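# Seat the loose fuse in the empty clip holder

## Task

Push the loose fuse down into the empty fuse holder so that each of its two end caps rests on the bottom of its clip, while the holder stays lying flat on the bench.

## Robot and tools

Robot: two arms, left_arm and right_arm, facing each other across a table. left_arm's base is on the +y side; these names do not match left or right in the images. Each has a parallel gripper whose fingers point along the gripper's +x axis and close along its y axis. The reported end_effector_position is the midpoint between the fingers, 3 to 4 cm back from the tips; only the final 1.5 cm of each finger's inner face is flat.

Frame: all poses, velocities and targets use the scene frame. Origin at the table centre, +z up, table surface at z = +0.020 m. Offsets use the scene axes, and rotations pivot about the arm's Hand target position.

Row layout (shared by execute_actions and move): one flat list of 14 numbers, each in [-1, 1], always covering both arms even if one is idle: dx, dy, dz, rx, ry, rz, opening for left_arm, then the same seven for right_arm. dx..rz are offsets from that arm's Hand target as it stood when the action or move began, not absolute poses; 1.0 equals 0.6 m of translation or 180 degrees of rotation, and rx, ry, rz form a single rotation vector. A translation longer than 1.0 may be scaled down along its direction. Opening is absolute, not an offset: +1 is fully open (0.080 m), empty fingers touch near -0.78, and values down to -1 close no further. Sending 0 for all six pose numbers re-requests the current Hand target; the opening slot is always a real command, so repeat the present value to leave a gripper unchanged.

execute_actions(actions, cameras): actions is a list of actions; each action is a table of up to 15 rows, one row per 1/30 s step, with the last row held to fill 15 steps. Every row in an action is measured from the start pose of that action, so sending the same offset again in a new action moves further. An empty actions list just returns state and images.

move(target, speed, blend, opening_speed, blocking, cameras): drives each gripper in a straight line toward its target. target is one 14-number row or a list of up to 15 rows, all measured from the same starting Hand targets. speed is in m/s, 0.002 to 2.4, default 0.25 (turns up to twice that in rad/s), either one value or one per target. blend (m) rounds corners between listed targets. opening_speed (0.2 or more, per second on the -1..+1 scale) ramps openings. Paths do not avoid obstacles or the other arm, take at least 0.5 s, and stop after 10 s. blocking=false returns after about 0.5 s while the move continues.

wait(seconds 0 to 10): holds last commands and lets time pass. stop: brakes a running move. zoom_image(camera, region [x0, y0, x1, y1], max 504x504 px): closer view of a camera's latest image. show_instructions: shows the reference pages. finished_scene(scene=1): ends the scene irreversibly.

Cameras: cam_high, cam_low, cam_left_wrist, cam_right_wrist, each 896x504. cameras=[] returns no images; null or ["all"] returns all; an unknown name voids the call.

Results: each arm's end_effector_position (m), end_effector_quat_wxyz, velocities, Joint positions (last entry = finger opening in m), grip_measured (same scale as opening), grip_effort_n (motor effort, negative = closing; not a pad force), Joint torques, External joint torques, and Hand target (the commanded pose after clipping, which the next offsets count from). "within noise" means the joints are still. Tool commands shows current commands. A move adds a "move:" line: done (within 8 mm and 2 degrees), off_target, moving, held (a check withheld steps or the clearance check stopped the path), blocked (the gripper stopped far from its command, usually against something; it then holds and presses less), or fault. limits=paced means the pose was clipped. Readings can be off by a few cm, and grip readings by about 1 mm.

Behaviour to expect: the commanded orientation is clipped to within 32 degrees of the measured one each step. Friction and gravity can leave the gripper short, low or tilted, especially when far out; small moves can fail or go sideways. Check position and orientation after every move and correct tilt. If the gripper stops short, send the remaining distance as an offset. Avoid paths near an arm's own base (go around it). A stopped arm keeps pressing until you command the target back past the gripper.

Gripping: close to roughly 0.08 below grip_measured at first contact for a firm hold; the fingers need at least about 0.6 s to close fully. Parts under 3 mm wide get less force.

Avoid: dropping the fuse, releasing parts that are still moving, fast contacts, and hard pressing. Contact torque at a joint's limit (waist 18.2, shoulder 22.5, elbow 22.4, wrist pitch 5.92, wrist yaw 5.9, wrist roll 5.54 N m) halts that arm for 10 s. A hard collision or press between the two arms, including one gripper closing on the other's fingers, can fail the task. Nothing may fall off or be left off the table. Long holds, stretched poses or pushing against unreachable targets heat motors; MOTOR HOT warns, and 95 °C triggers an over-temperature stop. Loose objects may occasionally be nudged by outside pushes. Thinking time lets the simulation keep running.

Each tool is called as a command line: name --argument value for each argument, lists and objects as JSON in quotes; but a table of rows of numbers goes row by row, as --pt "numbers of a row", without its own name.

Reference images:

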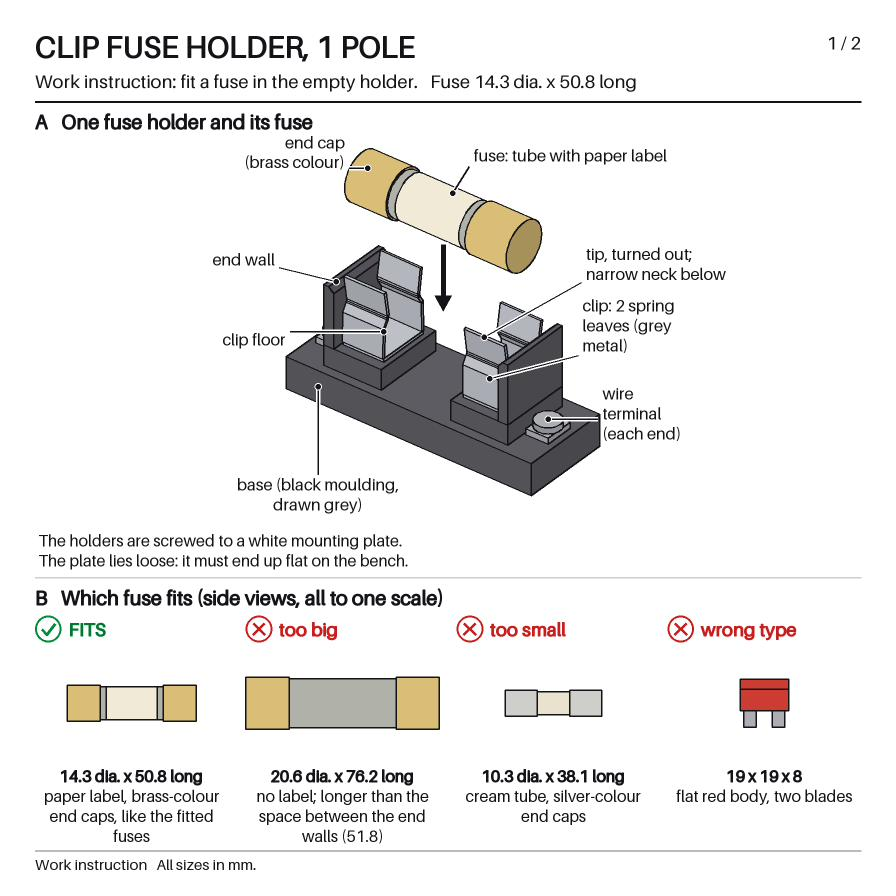

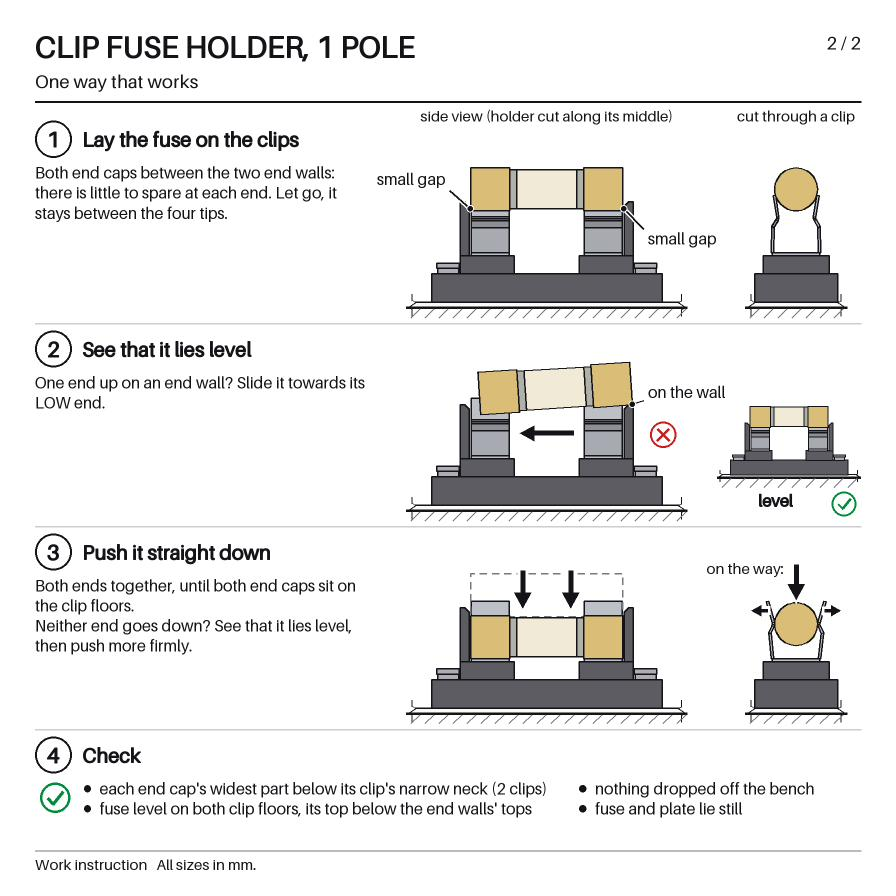

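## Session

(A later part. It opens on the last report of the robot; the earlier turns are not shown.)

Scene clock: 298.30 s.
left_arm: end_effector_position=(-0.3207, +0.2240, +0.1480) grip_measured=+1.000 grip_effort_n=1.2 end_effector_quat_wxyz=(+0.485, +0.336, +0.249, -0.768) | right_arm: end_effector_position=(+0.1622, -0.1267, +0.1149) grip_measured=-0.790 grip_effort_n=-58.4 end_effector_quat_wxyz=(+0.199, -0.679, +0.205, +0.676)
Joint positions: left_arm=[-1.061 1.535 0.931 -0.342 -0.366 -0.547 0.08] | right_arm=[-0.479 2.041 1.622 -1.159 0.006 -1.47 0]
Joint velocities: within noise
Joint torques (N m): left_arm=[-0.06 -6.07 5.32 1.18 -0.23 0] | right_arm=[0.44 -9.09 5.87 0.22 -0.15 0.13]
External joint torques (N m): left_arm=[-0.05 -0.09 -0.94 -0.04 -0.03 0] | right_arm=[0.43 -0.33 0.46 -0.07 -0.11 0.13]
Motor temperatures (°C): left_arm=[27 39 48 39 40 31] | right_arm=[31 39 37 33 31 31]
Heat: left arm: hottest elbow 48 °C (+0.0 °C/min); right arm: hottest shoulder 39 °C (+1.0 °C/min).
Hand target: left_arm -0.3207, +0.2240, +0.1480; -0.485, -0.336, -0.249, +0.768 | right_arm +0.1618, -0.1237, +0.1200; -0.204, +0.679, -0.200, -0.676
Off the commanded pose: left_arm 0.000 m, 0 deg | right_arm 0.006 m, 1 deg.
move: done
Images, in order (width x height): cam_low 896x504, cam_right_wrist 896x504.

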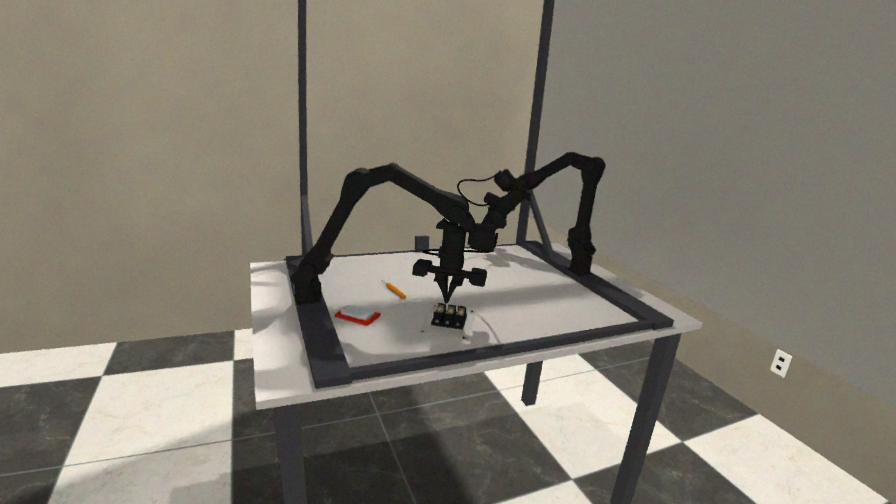

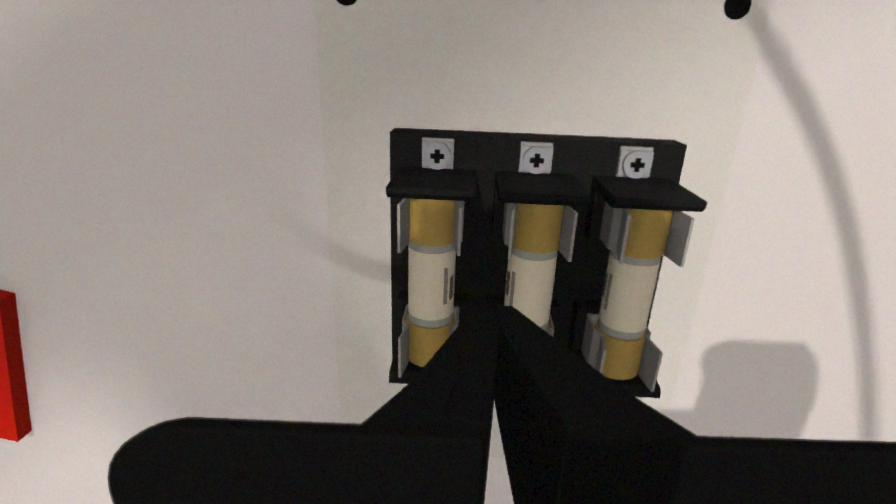

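move --target '[0,0,0,0,0,0,1,-0.1,-0.03,0.06,0,0,0,-0.8]' --cameras '["cam_right_wrist","cam_low"]'

zoom_image --camera "cam_low" --region '[420, 290, 490, 340]'

zoom_image --camera "cam_right_wrist" --region '[350, 200, 800, 504]'

Scene clock: 302.13 s.
left_arm: end_effector_position=(-0.3207, +0.2240, +0.1480) grip_measured=+1.000 grip_effort_n=0.7 end_effector_quat_wxyz=(+0.485, +0.336, +0.249, -0.768) | right_arm: end_effector_position=(+0.1028, -0.1396, +0.1541) grip_measured=-0.790 grip_effort_n=-58.4 end_effector_quat_wxyz=(+0.202, -0.680, +0.199, +0.676)
Joint positions: left_arm=[-1.061 1.535 0.931 -0.342 -0.366 -0.547 0.08] | right_arm=[-0.345 1.871 1.541 -1.236 0.006 -1.34 0]
Joint velocities: within noise
Joint torques (N m): left_arm=[-0.03 -6.08 5.34 1.2 -0.21 0.01] | right_arm=[0.01 -8.43 4.34 0.24 -0.12 0.11]
External joint torques (N m): left_arm=[-0.02 -0.04 -0.98 -0.04 -0.01 0.01] | right_arm=[0.03 -0.76 -1.12 -0.05 -0.07 0.11]
Motor temperatures (°C): left_arm=[27 39 48 39 40 31] | right_arm=[31 40 37 33 31 31]
Heat: left arm: hottest elbow 48 °C (+0.0 °C/min); right arm: hottest shoulder 40 °C (+2.0 °C/min).
Hand target: left_arm -0.3207, +0.2240, +0.1480; -0.485, -0.336, -0.249, +0.768 | right_arm +0.1018, -0.1417, +0.1561; -0.204, +0.679, -0.199, -0.676
Off the commanded pose: left_arm 0.000 m, 0 deg | right_arm 0.003 m, 0 deg.
move: done
Images, in order (width x height): cam_low 896x504, cam_right_wrist 896x504.

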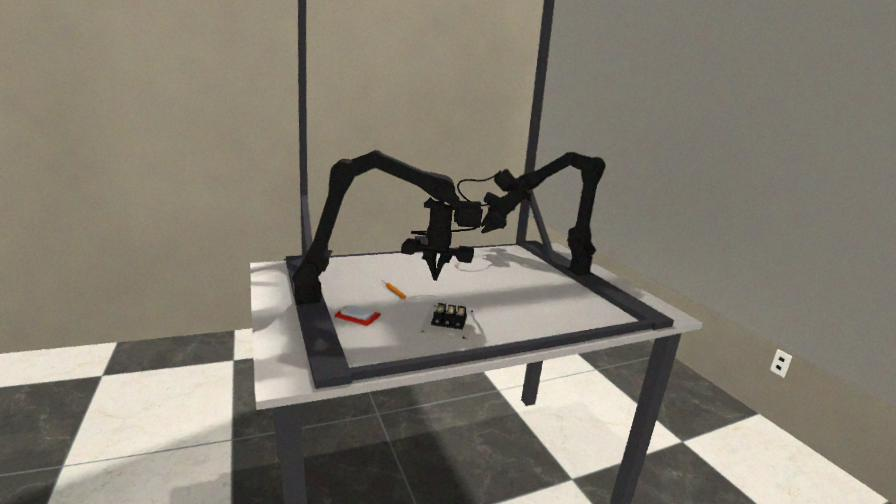

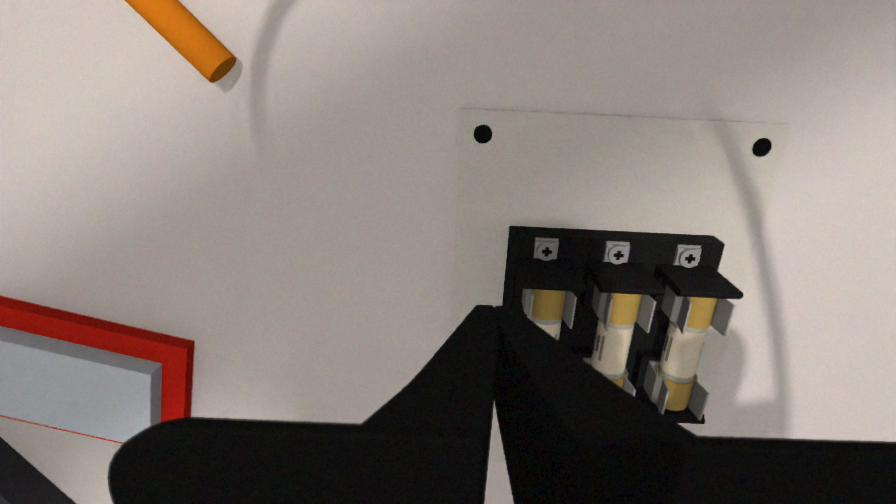

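Scaled by 7.200 from the camera's 896x504 image, which has a finer 1280x720 frame.

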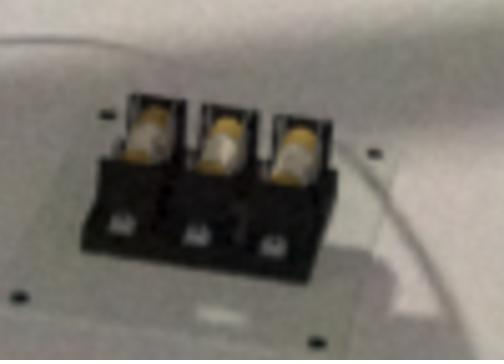

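Scaled by 1.120 from the camera's 896x504 image, which has a finer 1280x720 frame.

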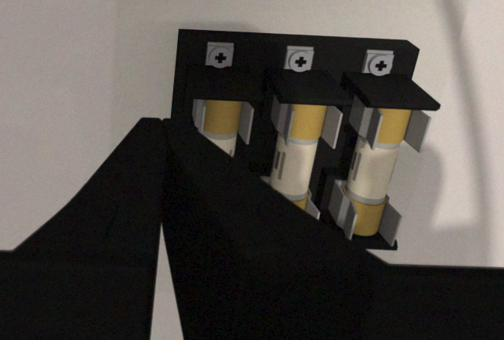

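finished_scene

The scene is finished: the task was done.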